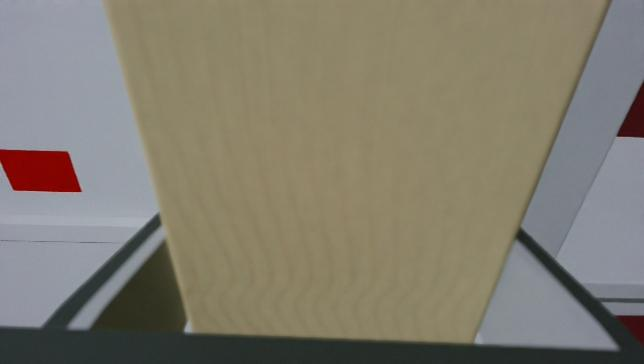

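move(
  base={"x_m_s": -0.3, "for_s": 1.5},
  joints={"torso_squat_rad":0.0,"torso_pitch_rad":0.5},
  cameras=[],
)

move(
  base={"turn_rad_s": -0.6, "for_s": 2.618},
  joints={"torso_yaw_rad":1.0,"head_pan_rad":-0.52,"head_tilt_rad":0.9},
  cameras=[],
)

move(
  base={"x_m_s": 0.35, "for_s": 4.67},
  joints={"right_shoulder_pitch_rad":0.636,"right_shoulder_roll_rad":-1.431,"right_shoulder_yaw_rad":0.124,"right_elbow_rad":-1.056,"right_forearm_roll_rad":-0.259,"right_wrist_pitch_rad":-1.169,"right_hand_roll_rad":-0.466},
  min_time_s=3,
  cameras=["head_camera"],
)

move(
  base={"turn_rad_s": 0.6, "for_s": 2.618},
  cameras=["head_camera"],
)

Scene clock: 44.77 s.
Joint torques (N m): left_arm=[1.12 2.24 3.64 -9.83 0.01 -2.15 -0.11] | right_arm=[-14.4 -7.26 -4.35 -21.36 -0.56 -8.96 -0.72]
External joint torques (N m): left_arm=[-0.43 -0.91 0.91 0.52 -0.04 -0.23 -0.06] | right_arm=[-10.87 -2.67 -2.09 -13.06 -0.72 -7.13 -0.76]
Motor temperatures (°C): left_arm=[30 28 31 36 34 32 37] | right_arm=[34 30 31 32 35 38 34]
Wrist force (N): left_arm=[-5.4 -0.1 -1.9] | right_arm=[-27.4 1.5 -8.5]
Wrist torque (N m): left_arm=[-0.21 -0.19 0.14] | right_arm=[-0.29 1.90 0.43]
Wrist force, peak (N): left_arm=[-6.3 -0.9 -0.3] | right_arm=[-30.1 1.3 -1.8]
move: done
base_odometry: x=+0.008 y=+1.498 heading=-0.001
lidar_m: 0.90 1.52 2.02 4.10 1.58 1.13 1.06 1.12 1.49 3.72 1.29 1.28
base_status: done (sent for 1.5 of 1.5 s)
joint_positions: torso_squat_rad=+0.000 torso_shift_rad=+0.000 torso_pitch_rad=+0.501 torso_yaw_rad=+0.000 left_shoulder_pitch_rad=+0.300 left_shoulder_roll_rad=+0.350 left_shoulder_yaw_rad=-0.043 left_elbow_rad=-2.400 left_forearm_roll_rad=-0.014 left_wrist_pitch_rad=+0.002 left_hand_roll_rad=+0.027 left_gripper_m=+0.099 right_shoulder_pitch_rad=-0.191 right_shoulder_roll_rad=-0.206 right_shoulder_yaw_rad=-0.053 right_elbow_rad=-1.375 right_forearm_roll_rad=-0.073 right_wrist_pitch_rad=-0.197 right_hand_roll_rad=-0.128 right_gripper_m=+0.074 head_pan_rad=-0.300 head_tilt_rad=+0.950
joint_status: all done
wheel_motors_off: 0
motor_effort: left_wheel=-15(27) right_wheel=+16(49)
chest: x=-0.0790 y=+0.0000 z=+1.2519 quat_wxyz=(+0.969, +0.000, +0.248, +0.000) (m; base frame)
left_hand: x=+0.2686 y=+0.2229 z=+1.0882 quat_wxyz=(+0.692, +0.020, -0.704, -0.163) (m; base frame)
right_hand: x=+0.3362 y=-0.2874 z=+0.8351 quat_wxyz=(+0.807, +0.000, -0.591, -0.001) (m; base frame)
pictures: none
No camera images: "cameras" was empty.

Scene clock: 48.93 s.
Joint torques (N m): left_arm=[-0.51 5.86 7.77 -7.71 -0.07 -1.71 -0.08] | right_arm=[-22.08 5.8 4.63 -23.07 0.94 -9.21 0.18]
External joint torques (N m): left_arm=[0.08 -1.52 1.26 0.42 -0.16 -0.25 -0.04] | right_arm=[-12.41 2.26 2.22 -13.77 0.59 -7.37 0.13]
Motor temperatures (°C): left_arm=[30 28 31 36 34 32 37] | right_arm=[34 30 31 32 35 38 34]
Wrist force (N): left_arm=[-3.7 -2.8 -1.4] | right_arm=[-26.8 -9.4 -2.7]
Wrist torque (N m): left_arm=[-0.04 -0.06 0.13] | right_arm=[-0.86 1.86 -0.53]
Wrist force, peak (N): left_arm=[-5.8 -0.9 -3.1] | right_arm=[-25.9 -18.8 -1.3]
move: done
base_odometry: x=+0.008 y=+1.498 heading=-1.580
lidar_m: 3.49 1.45 1.28 0.89 1.52 1.98 4.10 1.63 1.15 1.08 1.10 1.43
base_status: done (sent for 2.63 of 2.63 s)
joint_positions: torso_squat_rad=+0.000 torso_shift_rad=+0.000 torso_pitch_rad=+0.501 torso_yaw_rad=+1.000 left_shoulder_pitch_rad=+0.300 left_shoulder_roll_rad=+0.350 left_shoulder_yaw_rad=-0.043 left_elbow_rad=-2.400 left_forearm_roll_rad=-0.014 left_wrist_pitch_rad=+0.002 left_hand_roll_rad=+0.027 left_gripper_m=+0.099 right_shoulder_pitch_rad=-0.191 right_shoulder_roll_rad=-0.207 right_shoulder_yaw_rad=-0.054 right_elbow_rad=-1.375 right_forearm_roll_rad=-0.073 right_wrist_pitch_rad=-0.197 right_hand_roll_rad=-0.129 right_gripper_m=+0.074 head_pan_rad=-0.520 head_tilt_rad=+0.900
joint_status: all done
wheel_motors_off: 0
motor_effort: left_wheel=+16(47) right_wheel=+4(45)
chest: x=-0.0791 y=+0.0003 z=+1.2519 quat_wxyz=(+0.850, +0.119, +0.218, +0.464) (m; base frame)
left_hand: x=-0.0506 y=+0.4436 z=+1.2627 quat_wxyz=(+0.671, +0.473, -0.571, -0.014) (m; base frame)
right_hand: x=+0.3215 y=+0.3190 z=+0.8431 quat_wxyz=(+0.709, +0.433, -0.518, +0.203) (m; base frame)
pictures: none
No camera images: "cameras" was empty.

Scene clock: 54.77 s.
Joint torques (N m): left_arm=[-0.48 5.95 7.19 -7.83 0.13 -1.76 -0.11] | right_arm=[-2.56 -14.47 -9.54 -4.1 -3.72 -8 0.06]
External joint torques (N m): left_arm=[0.12 -1.43 0.68 0.29 0.05 -0.31 -0.07] | right_arm=[-5.06 -3.19 -4.87 -4.63 -2.98 -6.38 0.01]
Motor temperatures (°C): left_arm=[30 28 31 36 34 32 37] | right_arm=[34 30 32 32 35 39 34]
Wrist force (N): left_arm=[-4.1 -2.6 -1.5] | right_arm=[-26.8 1.0 -9.2]
Wrist torque (N m): left_arm=[0.01 -0.07 0.16] | right_arm=[0.10 1.93 -0.53]
Wrist force, peak (N): left_arm=[-4.6 -3.1 -1.9] | right_arm=[-28.3 -8.7 -2.1]
move: done
base_odometry: x=-0.008 y=-0.135 heading=-1.580
lidar_m: 3.18 1.19 0.84 0.79 0.82 1.70 4.84 1.51 1.05 0.99 0.99 1.33
base_status: done (sent for 4.67 of 4.67 s)
joint_positions: torso_squat_rad=+0.000 torso_shift_rad=+0.000 torso_pitch_rad=+0.501 torso_yaw_rad=+1.000 left_shoulder_pitch_rad=+0.300 left_shoulder_roll_rad=+0.350 left_shoulder_yaw_rad=-0.043 left_elbow_rad=-2.400 left_forearm_roll_rad=-0.014 left_wrist_pitch_rad=+0.002 left_hand_roll_rad=+0.027 left_gripper_m=+0.099 right_shoulder_pitch_rad=+0.637 right_shoulder_roll_rad=-1.430 right_shoulder_yaw_rad=+0.125 right_elbow_rad=-1.055 right_forearm_roll_rad=-0.258 right_wrist_pitch_rad=-1.167 right_hand_roll_rad=-0.466 right_gripper_m=+0.074 head_pan_rad=-0.520 head_tilt_rad=+0.900
joint_status: all done
wheel_motors_off: 0
motor_effort: left_wheel=+1(49) right_wheel=+0(40)
chest: x=-0.0790 y=+0.0001 z=+1.2519 quat_wxyz=(+0.850, +0.119, +0.218, +0.464) (m; base frame)
left_hand: x=-0.0505 y=+0.4433 z=+1.2629 quat_wxyz=(+0.670, +0.473, -0.571, -0.014) (m; base frame)
right_hand: x=+0.3960 y=-0.1021 z=+0.7975 quat_wxyz=(+0.581, +0.404, -0.403, +0.580) (m; base frame)
pictures: head_camera
camera_calibration:
head_camera: T_world_to_cam=[[0.38411, -0.890091, -0.245351, 0.35384], [-0.910717, -0.321558, -0.259219, 0.451166], [0.151834, 0.323014, -0.934135, 1.26291], [0, 0, 0, 1]] pos_world=[0.0832189, 0.0520881, 1.38349]

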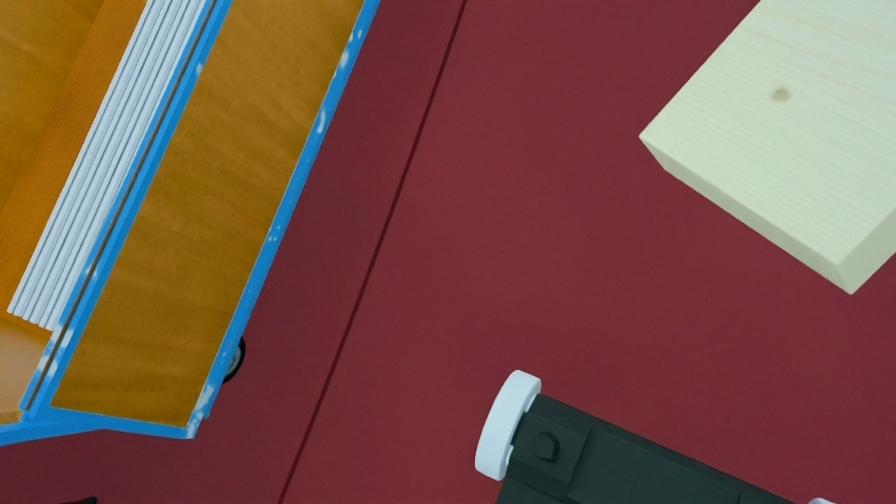

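Scene clock: 58.97 s.
Joint torques (N m): left_arm=[-0.6 6.18 7.45 -7.56 0.04 -1.71 -0.05] | right_arm=[-2.2 -14.49 -9.62 -3.76 -3.69 -7.92 0.18]
External joint torques (N m): left_arm=[0.01 -1.21 0.94 0.57 -0.04 -0.26 -0.02] | right_arm=[-4.7 -3.21 -4.95 -4.3 -2.94 -6.3 0.13]
Motor temperatures (°C): left_arm=[30 28 31 36 34 32 37] | right_arm=[34 30 32 32 35 39 34]
Wrist force (N): left_arm=[-4.0 -2.8 -1.3] | right_arm=[-26.4 1.4 -9.7]
Wrist torque (N m): left_arm=[0.04 -0.09 0.14] | right_arm=[0.03 1.90 -0.51]
Wrist force, peak (N): left_arm=[-4.7 -3.2 -1.6] | right_arm=[-27.4 0.6 -9.6]
move: done
base_odometry: x=-0.008 y=-0.135 heading=-0.001
lidar_m: 0.78 0.83 1.70 4.40 1.45 1.02 0.97 1.02 1.36 3.40 1.16 0.84
base_status: done (sent for 2.63 of 2.63 s)
joint_positions: torso_squat_rad=+0.000 torso_shift_rad=+0.000 torso_pitch_rad=+0.501 torso_yaw_rad=+1.000 left_shoulder_pitch_rad=+0.300 left_shoulder_roll_rad=+0.350 left_shoulder_yaw_rad=-0.043 left_elbow_rad=-2.400 left_forearm_roll_rad=-0.014 left_wrist_pitch_rad=+0.002 left_hand_roll_rad=+0.027 left_gripper_m=+0.099 right_shoulder_pitch_rad=+0.637 right_shoulder_roll_rad=-1.430 right_shoulder_yaw_rad=+0.125 right_elbow_rad=-1.055 right_forearm_roll_rad=-0.258 right_wrist_pitch_rad=-1.167 right_hand_roll_rad=-0.466 right_gripper_m=+0.074 head_pan_rad=-0.520 head_tilt_rad=+0.900
joint_status: not commanded
wheel_motors_off: 0
motor_effort: left_wheel=+1(43) right_wheel=+17(38)
chest: x=-0.0791 y=+0.0001 z=+1.2519 quat_wxyz=(+0.850, +0.119, +0.218, +0.464) (m; base frame)
left_hand: x=-0.0505 y=+0.4433 z=+1.2629 quat_wxyz=(+0.670, +0.473, -0.571, -0.014) (m; base frame)
right_hand: x=+0.3960 y=-0.1021 z=+0.7975 quat_wxyz=(+0.581, +0.404, -0.403, +0.580) (m; base frame)
pictures: head_camera
camera_calibration:
head_camera: T_world_to_cam=[[0.38419, -0.890062, -0.24533, 0.353802], [-0.910683, -0.321636, -0.259242, 0.4512], [0.151835, 0.323016, -0.934134, 1.26291], [0, 0, 0, 1]] pos_world=[0.0832191, 0.0520879, 1.38349]

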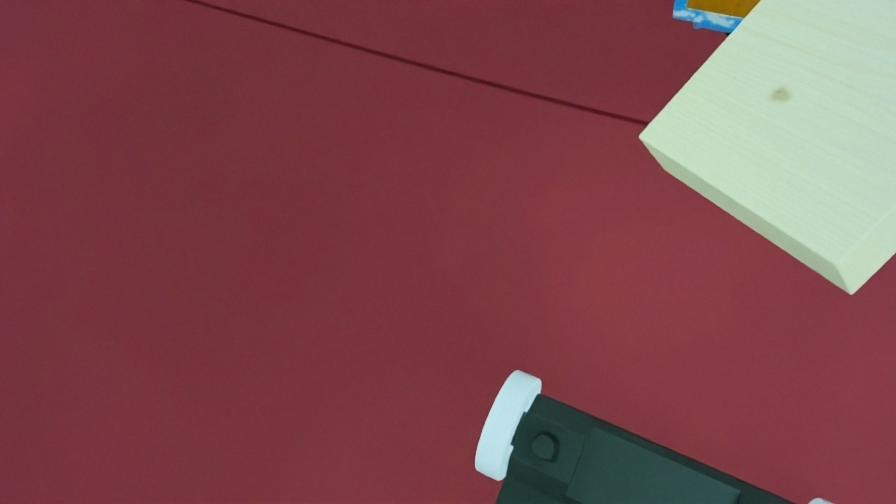

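move(
  target={"side":"right","x":0.36,"y":-0.10,"z":0.80,"quat_wxyz":[0.4341,0.4864,-0.3040,0.6947]},
  min_time_s=2.5,
  cameras=["head_camera"],
)

Scene clock: 71.23 s.
Joint torques (N m): left_arm=[-0.59 6 7.29 -7.72 0.03 -1.71 -0.01] | right_arm=[-6.14 -20.95 -7.37 -2.2 -4.59 -7.68 0.05]
External joint torques (N m): left_arm=[0.01 -1.39 0.78 0.41 -0.05 -0.25 0.03] | right_arm=[-6.16 -4.64 -3.16 -3.38 -3.62 -6.11 0.01]
Motor temperatures (°C): left_arm=[30 28 31 36 34 32 37] | right_arm=[34 30 32 31 36 39 34]
Wrist force (N): left_arm=[-3.9 -3.1 -0.9] | right_arm=[-26.4 0.6 -9.5]
Wrist torque (N m): left_arm=[0.06 -0.04 0.18] | right_arm=[0.04 1.97 -0.50]
Wrist force, peak (N): left_arm=[-4.5 -3.4 -1.7] | right_arm=[-27.3 1.4 -9.4]
move: done
base_odometry: x=-0.008 y=-0.135 heading=-0.001
lidar_m: 0.79 0.83 1.70 4.40 1.44 1.02 0.97 1.01 1.36 3.41 1.17 0.84
base_status: not commanded
joint_positions: torso_squat_rad=+0.000 torso_shift_rad=+0.000 torso_pitch_rad=+0.501 torso_yaw_rad=+1.000 left_shoulder_pitch_rad=+0.300 left_shoulder_roll_rad=+0.350 left_shoulder_yaw_rad=-0.043 left_elbow_rad=-2.400 left_forearm_roll_rad=-0.014 left_wrist_pitch_rad=+0.002 left_hand_roll_rad=+0.027 left_gripper_m=+0.099 right_shoulder_pitch_rad=+0.273 right_shoulder_roll_rad=-1.476 right_shoulder_yaw_rad=+0.371 right_elbow_rad=-0.794 right_forearm_roll_rad=+0.139 right_wrist_pitch_rad=-1.476 right_hand_roll_rad=-0.530 right_gripper_m=+0.074 head_pan_rad=-0.520 head_tilt_rad=+0.900
joint_status: all done
wheel_motors_off: 0
motor_effort: left_wheel=+1(1) right_wheel=+18(20)
chest: x=-0.0791 y=+0.0001 z=+1.2519 quat_wxyz=(+0.850, +0.119, +0.218, +0.464) (m; base frame)
left_hand: x=-0.0505 y=+0.4433 z=+1.2629 quat_wxyz=(+0.670, +0.473, -0.571, -0.014) (m; base frame)
right_hand: x=+0.3586 y=-0.1006 z=+0.7991 quat_wxyz=(+0.438, +0.482, -0.302, +0.696) (m; base frame)
right_hand_status: reached (checked arc, planned for 2.5 s): 2 mm and 0.7 deg off.
pictures: head_camera
camera_calibration:
head_camera: T_world_to_cam=[[0.38419, -0.890062, -0.24533, 0.353802], [-0.910683, -0.321636, -0.259242, 0.4512], [0.151835, 0.323016, -0.934134, 1.26291], [0, 0, 0, 1]] pos_world=[0.0832191, 0.0520879, 1.38349]

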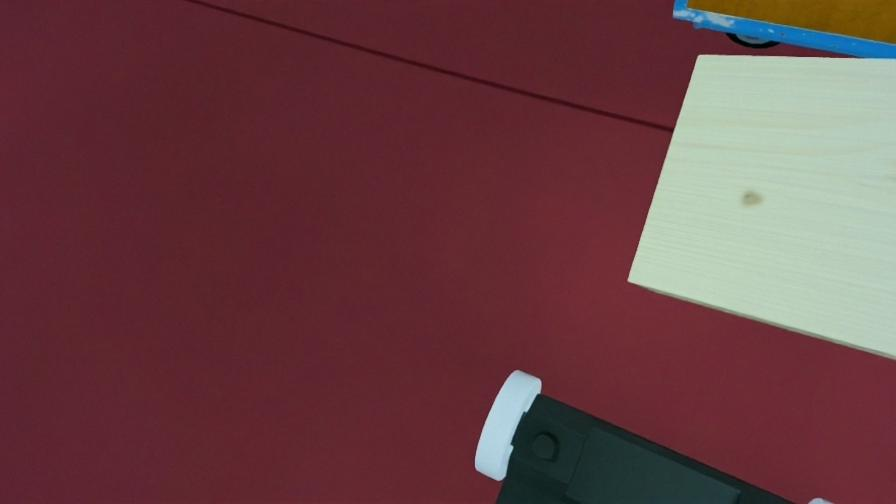

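move(
  target={"side":"right","x":0.38,"y":-0.10,"z":0.80,"quat_wxyz":[0.4845,0.515,-0.2792,0.6497]},
  min_time_s=1.5,
  cameras=[],
)

move(
  base={"x_m_s": 0.25, "for_s": 2.2},
  joints={"head_tilt_rad": 0.75},
  cameras=["head_camera"],
)

Scene clock: 79.27 s.
Joint torques (N m): left_arm=[-0.68 5.97 7.68 -7.77 0.05 -1.7 0.03] | right_arm=[-6.93 -23.04 -6.27 -0.33 -4.59 -7.77 0.2]
External joint torques (N m): left_arm=[-0.08 -1.42 1.18 0.35 -0.04 -0.25 0.06] | right_arm=[-5.99 -4.59 -2.8 -2.63 -3.63 -6.19 0.16]
Motor temperatures (°C): left_arm=[30 28 31 36 34 32 37] | right_arm=[34 31 32 31 36 39 34]
Wrist force (N): left_arm=[-3.9 -2.5 -0.9] | right_arm=[-26.0 -2.4 -9.3]
Wrist torque (N m): left_arm=[-0.09 -0.09 0.16] | right_arm=[-0.24 1.92 -0.51]
Wrist force, peak (N): left_arm=[-4.8 -2.9 -1.8] | right_arm=[-28.2 0.7 -9.9]
move: short
base_odometry: x=-0.008 y=-0.135 heading=-0.001
lidar_m: 0.79 0.82 1.70 4.41 1.44 1.03 0.98 1.03 1.36 3.39 1.17 0.84
base_status: not commanded
joint_positions: torso_squat_rad=+0.000 torso_shift_rad=+0.000 torso_pitch_rad=+0.501 torso_yaw_rad=+1.000 left_shoulder_pitch_rad=+0.300 left_shoulder_roll_rad=+0.350 left_shoulder_yaw_rad=-0.043 left_elbow_rad=-2.400 left_forearm_roll_rad=-0.014 left_wrist_pitch_rad=+0.002 left_hand_roll_rad=+0.027 left_gripper_m=+0.099 right_shoulder_pitch_rad=+0.053 right_shoulder_roll_rad=-1.479 right_shoulder_yaw_rad=+0.665 right_elbow_rad=-0.611 right_forearm_roll_rad=+0.001 right_wrist_pitch_rad=-1.568 right_hand_roll_rad=-0.647 right_gripper_m=+0.074 head_pan_rad=-0.520 head_tilt_rad=+0.900
joint_status: all done
wheel_motors_off: 0
motor_effort: left_wheel=+0(2) right_wheel=+19(20)
chest: x=-0.0791 y=+0.0001 z=+1.2519 quat_wxyz=(+0.850, +0.119, +0.218, +0.464) (m; base frame)
left_hand: x=-0.0505 y=+0.4433 z=+1.2629 quat_wxyz=(+0.670, +0.473, -0.571, -0.014) (m; base frame)
right_hand: x=+0.3790 y=-0.1006 z=+0.7992 quat_wxyz=(+0.495, +0.500, -0.278, +0.654) (m; base frame)
right_hand_status: short (checked arc, as near as the solve gets, planned for 1.5 s): 1 mm and 2.1 deg off. The place is met; only the turn is off.
pictures: none
No camera images: "cameras" was empty.

Scene clock: 82.43 s.
Joint torques (N m): left_arm=[-0.62 5.96 7.65 -7.64 0.04 -1.65 -0.02] | right_arm=[-6.69 -21.82 -7.37 -0.96 -4.51 -7.8 0.23]
External joint torques (N m): left_arm=[-0.02 -1.43 1.15 0.49 -0.04 -0.19 0.02] | right_arm=[-5.74 -3.37 -3.9 -3.25 -3.56 -6.2 0.19]
Motor temperatures (°C): left_arm=[30 28 31 36 34 32 37] | right_arm=[34 31 32 31 36 39 34]
Wrist force (N): left_arm=[-3.7 -2.9 -0.8] | right_arm=[-25.9 -2.3 -8.8]
Wrist torque (N m): left_arm=[-0.03 -0.08 0.12] | right_arm=[-0.15 1.89 -0.46]
Wrist force, peak (N): left_arm=[-4.6 -3.4 -1.8] | right_arm=[-27.2 -4.7 -9.5]
move: done
base_odometry: x=+0.542 y=-0.135 heading=+0.000
lidar_m: 0.24 0.25 0.70 1.49 2.24 1.61 1.51 1.60 2.12 4.68 0.38 0.26
base_status: done (sent for 2.2 of 2.2 s)
joint_positions: torso_squat_rad=+0.000 torso_shift_rad=+0.000 torso_pitch_rad=+0.501 torso_yaw_rad=+1.000 left_shoulder_pitch_rad=+0.300 left_shoulder_roll_rad=+0.350 left_shoulder_yaw_rad=-0.043 left_elbow_rad=-2.400 left_forearm_roll_rad=-0.014 left_wrist_pitch_rad=+0.002 left_hand_roll_rad=+0.027 left_gripper_m=+0.099 right_shoulder_pitch_rad=+0.053 right_shoulder_roll_rad=-1.480 right_shoulder_yaw_rad=+0.665 right_elbow_rad=-0.611 right_forearm_roll_rad=+0.001 right_wrist_pitch_rad=-1.568 right_hand_roll_rad=-0.647 right_gripper_m=+0.074 head_pan_rad=-0.520 head_tilt_rad=+0.750
joint_status: all done
wheel_motors_off: 0
motor_effort: left_wheel=+6(39) right_wheel=-6(48)
chest: x=-0.0791 y=+0.0001 z=+1.2519 quat_wxyz=(+0.850, +0.119, +0.218, +0.464) (m; base frame)
left_hand: x=-0.0506 y=+0.4433 z=+1.2629 quat_wxyz=(+0.670, +0.473, -0.571, -0.014) (m; base frame)
right_hand: x=+0.3791 y=-0.1007 z=+0.7993 quat_wxyz=(+0.495, +0.500, -0.278, +0.654) (m; base frame)
pictures: head_camera
camera_calibration:
head_camera: T_world_to_cam=[[0.387474, -0.887907, -0.247962, 0.357498], [-0.876822, -0.271892, -0.396557, 0.644504], [0.284687, 0.371074, -0.883888, 1.18695], [0, 0, 0, 1]] pos_world=[0.0886857, 0.0522153, 1.39336]

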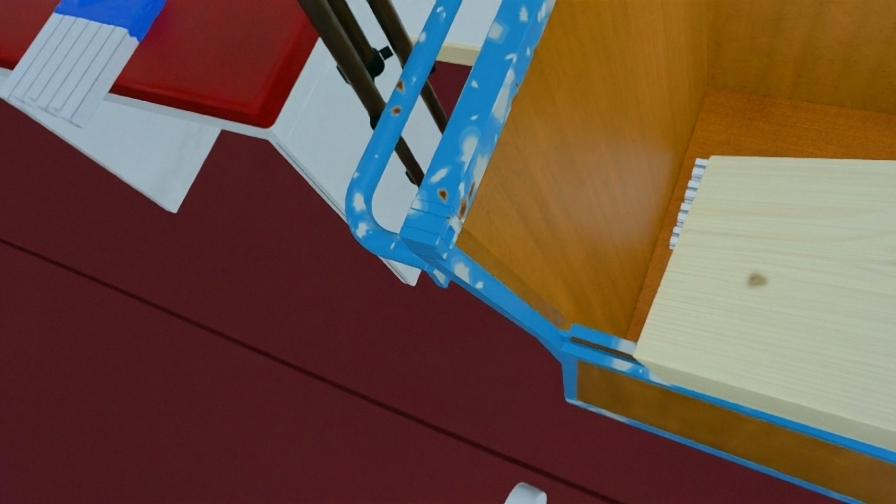

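move(
  base={"x_m_s": 0.15, "for_s": 0.6},
  joints={"torso_shift_rad":0.1,"torso_pitch_rad":0.6},
  cameras=[],
)

move(
  target={"side":"right","x":0.403,"y":-0.10,"z":0.78,"quat_wxyz":[0.4845,0.515,-0.2792,0.6497]},
  min_time_s=1,
  cameras=["head_camera"],
)

Scene clock: 96.57 s.
Joint torques (N m): left_arm=[0.61 6.47 8.2 -7.27 0.07 -1.61 0] | right_arm=[-5.25 -19.4 -6.89 -2.07 -3.8 -8.24 0.19]
External joint torques (N m): left_arm=[0.15 -1.49 1.22 0.35 -0.02 -0.22 0.03] | right_arm=[-5.08 -2.7 -3.94 -4.01 -3 -6.54 0.14]
Motor temperatures (°C): left_arm=[30 28 31 36 34 32 37] | right_arm=[34 31 32 31 36 39 34]
Wrist force (N): left_arm=[-3.9 -2.2 -2.2] | right_arm=[-26.3 -4.4 -8.1]
Wrist torque (N m): left_arm=[-0.10 -0.06 0.14] | right_arm=[-0.42 1.89 -0.52]
Wrist force, peak (N): left_arm=[-4.7 -3.8 -1.7] | right_arm=[-28.1 -5.8 -8.4]
move: done
base_odometry: x=+0.632 y=-0.135 heading=+0.000
lidar_m: 0.15 0.16 0.22 1.45 2.39 1.70 1.61 1.68 2.24 0.73 0.25 0.17
base_status: done (sent for 0.6 of 0.6 s)
joint_positions: torso_squat_rad=+0.000 torso_shift_rad=+0.100 torso_pitch_rad=+0.601 torso_yaw_rad=+1.000 left_shoulder_pitch_rad=+0.300 left_shoulder_roll_rad=+0.350 left_shoulder_yaw_rad=-0.043 left_elbow_rad=-2.400 left_forearm_roll_rad=-0.014 left_wrist_pitch_rad=+0.002 left_hand_roll_rad=+0.027 left_gripper_m=+0.099 right_shoulder_pitch_rad=+0.052 right_shoulder_roll_rad=-1.480 right_shoulder_yaw_rad=+0.666 right_elbow_rad=-0.611 right_forearm_roll_rad=+0.001 right_wrist_pitch_rad=-1.568 right_hand_roll_rad=-0.647 right_gripper_m=+0.074 head_pan_rad=-0.520 head_tilt_rad=+0.750
joint_status: all done
wheel_motors_off: 0
motor_effort: left_wheel=+4(37) right_wheel=-6(23)
chest: x=+0.0171 y=+0.0001 z=+1.2322 quat_wxyz=(+0.838, +0.142, +0.260, +0.458) (m; base frame)
left_hand: x=+0.0466 y=+0.4433 z=+1.2403 quat_wxyz=(+0.698, +0.472, -0.537, -0.037) (m; base frame)
right_hand: x=+0.4280 y=-0.1007 z=+0.7361 quat_wxyz=(+0.508, +0.532, -0.253, +0.628) (m; base frame)
pictures: none
No camera images: "cameras" was empty.

Scene clock: 97.90 s.
Joint torques (N m): left_arm=[0.37 6.43 8.16 -7.19 0.07 -1.65 0.01] | right_arm=[-2.97 -13.54 -6.71 -3.58 -1.62 -9.13 0.25]
External joint torques (N m): left_arm=[-0.09 -1.53 1.17 0.42 -0.01 -0.27 0.04] | right_arm=[-2.78 -1.4 -4.71 -4.63 -1.24 -7.32 0.2]
Motor temperatures (°C): left_arm=[30 28 31 36 34 32 37] | right_arm=[34 31 32 31 36 40 34]
Wrist force (N): left_arm=[-3.9 -2.9 -2.0] | right_arm=[-27.0 -2.8 -8.1]
Wrist torque (N m): left_arm=[-0.04 -0.10 0.16] | right_arm=[-0.09 2.09 -0.51]
Wrist force, peak (N): left_arm=[-4.5 -3.2 -2.4] | right_arm=[-28.9 -7.2 -7.8]
move: done
base_odometry: x=+0.632 y=-0.135 heading=+0.000
lidar_m: 0.15 0.16 0.23 1.46 2.38 1.70 1.62 1.69 2.22 0.71 0.24 0.16
base_status: not commanded
joint_positions: torso_squat_rad=+0.000 torso_shift_rad=+0.100 torso_pitch_rad=+0.601 torso_yaw_rad=+1.000 left_shoulder_pitch_rad=+0.300 left_shoulder_roll_rad=+0.350 left_shoulder_yaw_rad=-0.043 left_elbow_rad=-2.400 left_forearm_roll_rad=-0.014 left_wrist_pitch_rad=+0.002 left_hand_roll_rad=+0.027 left_gripper_m=+0.099 right_shoulder_pitch_rad=+0.544 right_shoulder_roll_rad=-1.793 right_shoulder_yaw_rad=+0.599 right_elbow_rad=-1.156 right_forearm_roll_rad=-0.418 right_wrist_pitch_rad=-1.369 right_hand_roll_rad=-0.308 right_gripper_m=+0.074 head_pan_rad=-0.520 head_tilt_rad=+0.750
joint_status: all done
wheel_motors_off: 0
motor_effort: left_wheel=+4(5) right_wheel=-4(7)
chest: x=+0.0171 y=+0.0001 z=+1.2322 quat_wxyz=(+0.838, +0.142, +0.260, +0.458) (m; base frame)
left_hand: x=+0.0466 y=+0.4433 z=+1.2403 quat_wxyz=(+0.698, +0.472, -0.537, -0.037) (m; base frame)
right_hand: x=+0.4023 y=-0.1009 z=+0.7784 quat_wxyz=(+0.483, +0.519, -0.276, +0.649) (m; base frame)
right_hand_status: reached (checked arc, planned for 1.0 s): 2 mm and 0.7 deg off.
pictures: head_camera
camera_calibration:
head_camera: T_world_to_cam=[[0.360713, -0.887935, -0.285407, 0.361958], [-0.912049, -0.271811, -0.30706, 0.611384], [0.195073, 0.371065, -0.907886, 1.17327], [0, 0, 0, 1]] pos_world=[0.198175, 0.0522156, 1.35623]

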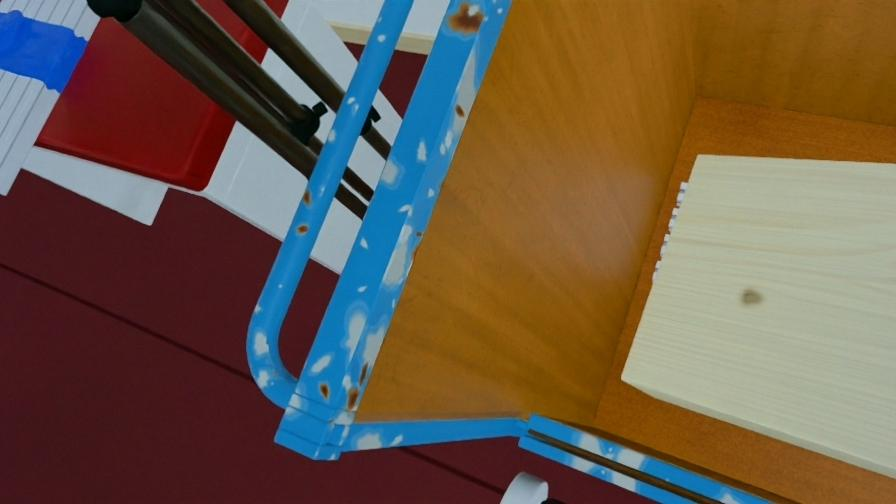

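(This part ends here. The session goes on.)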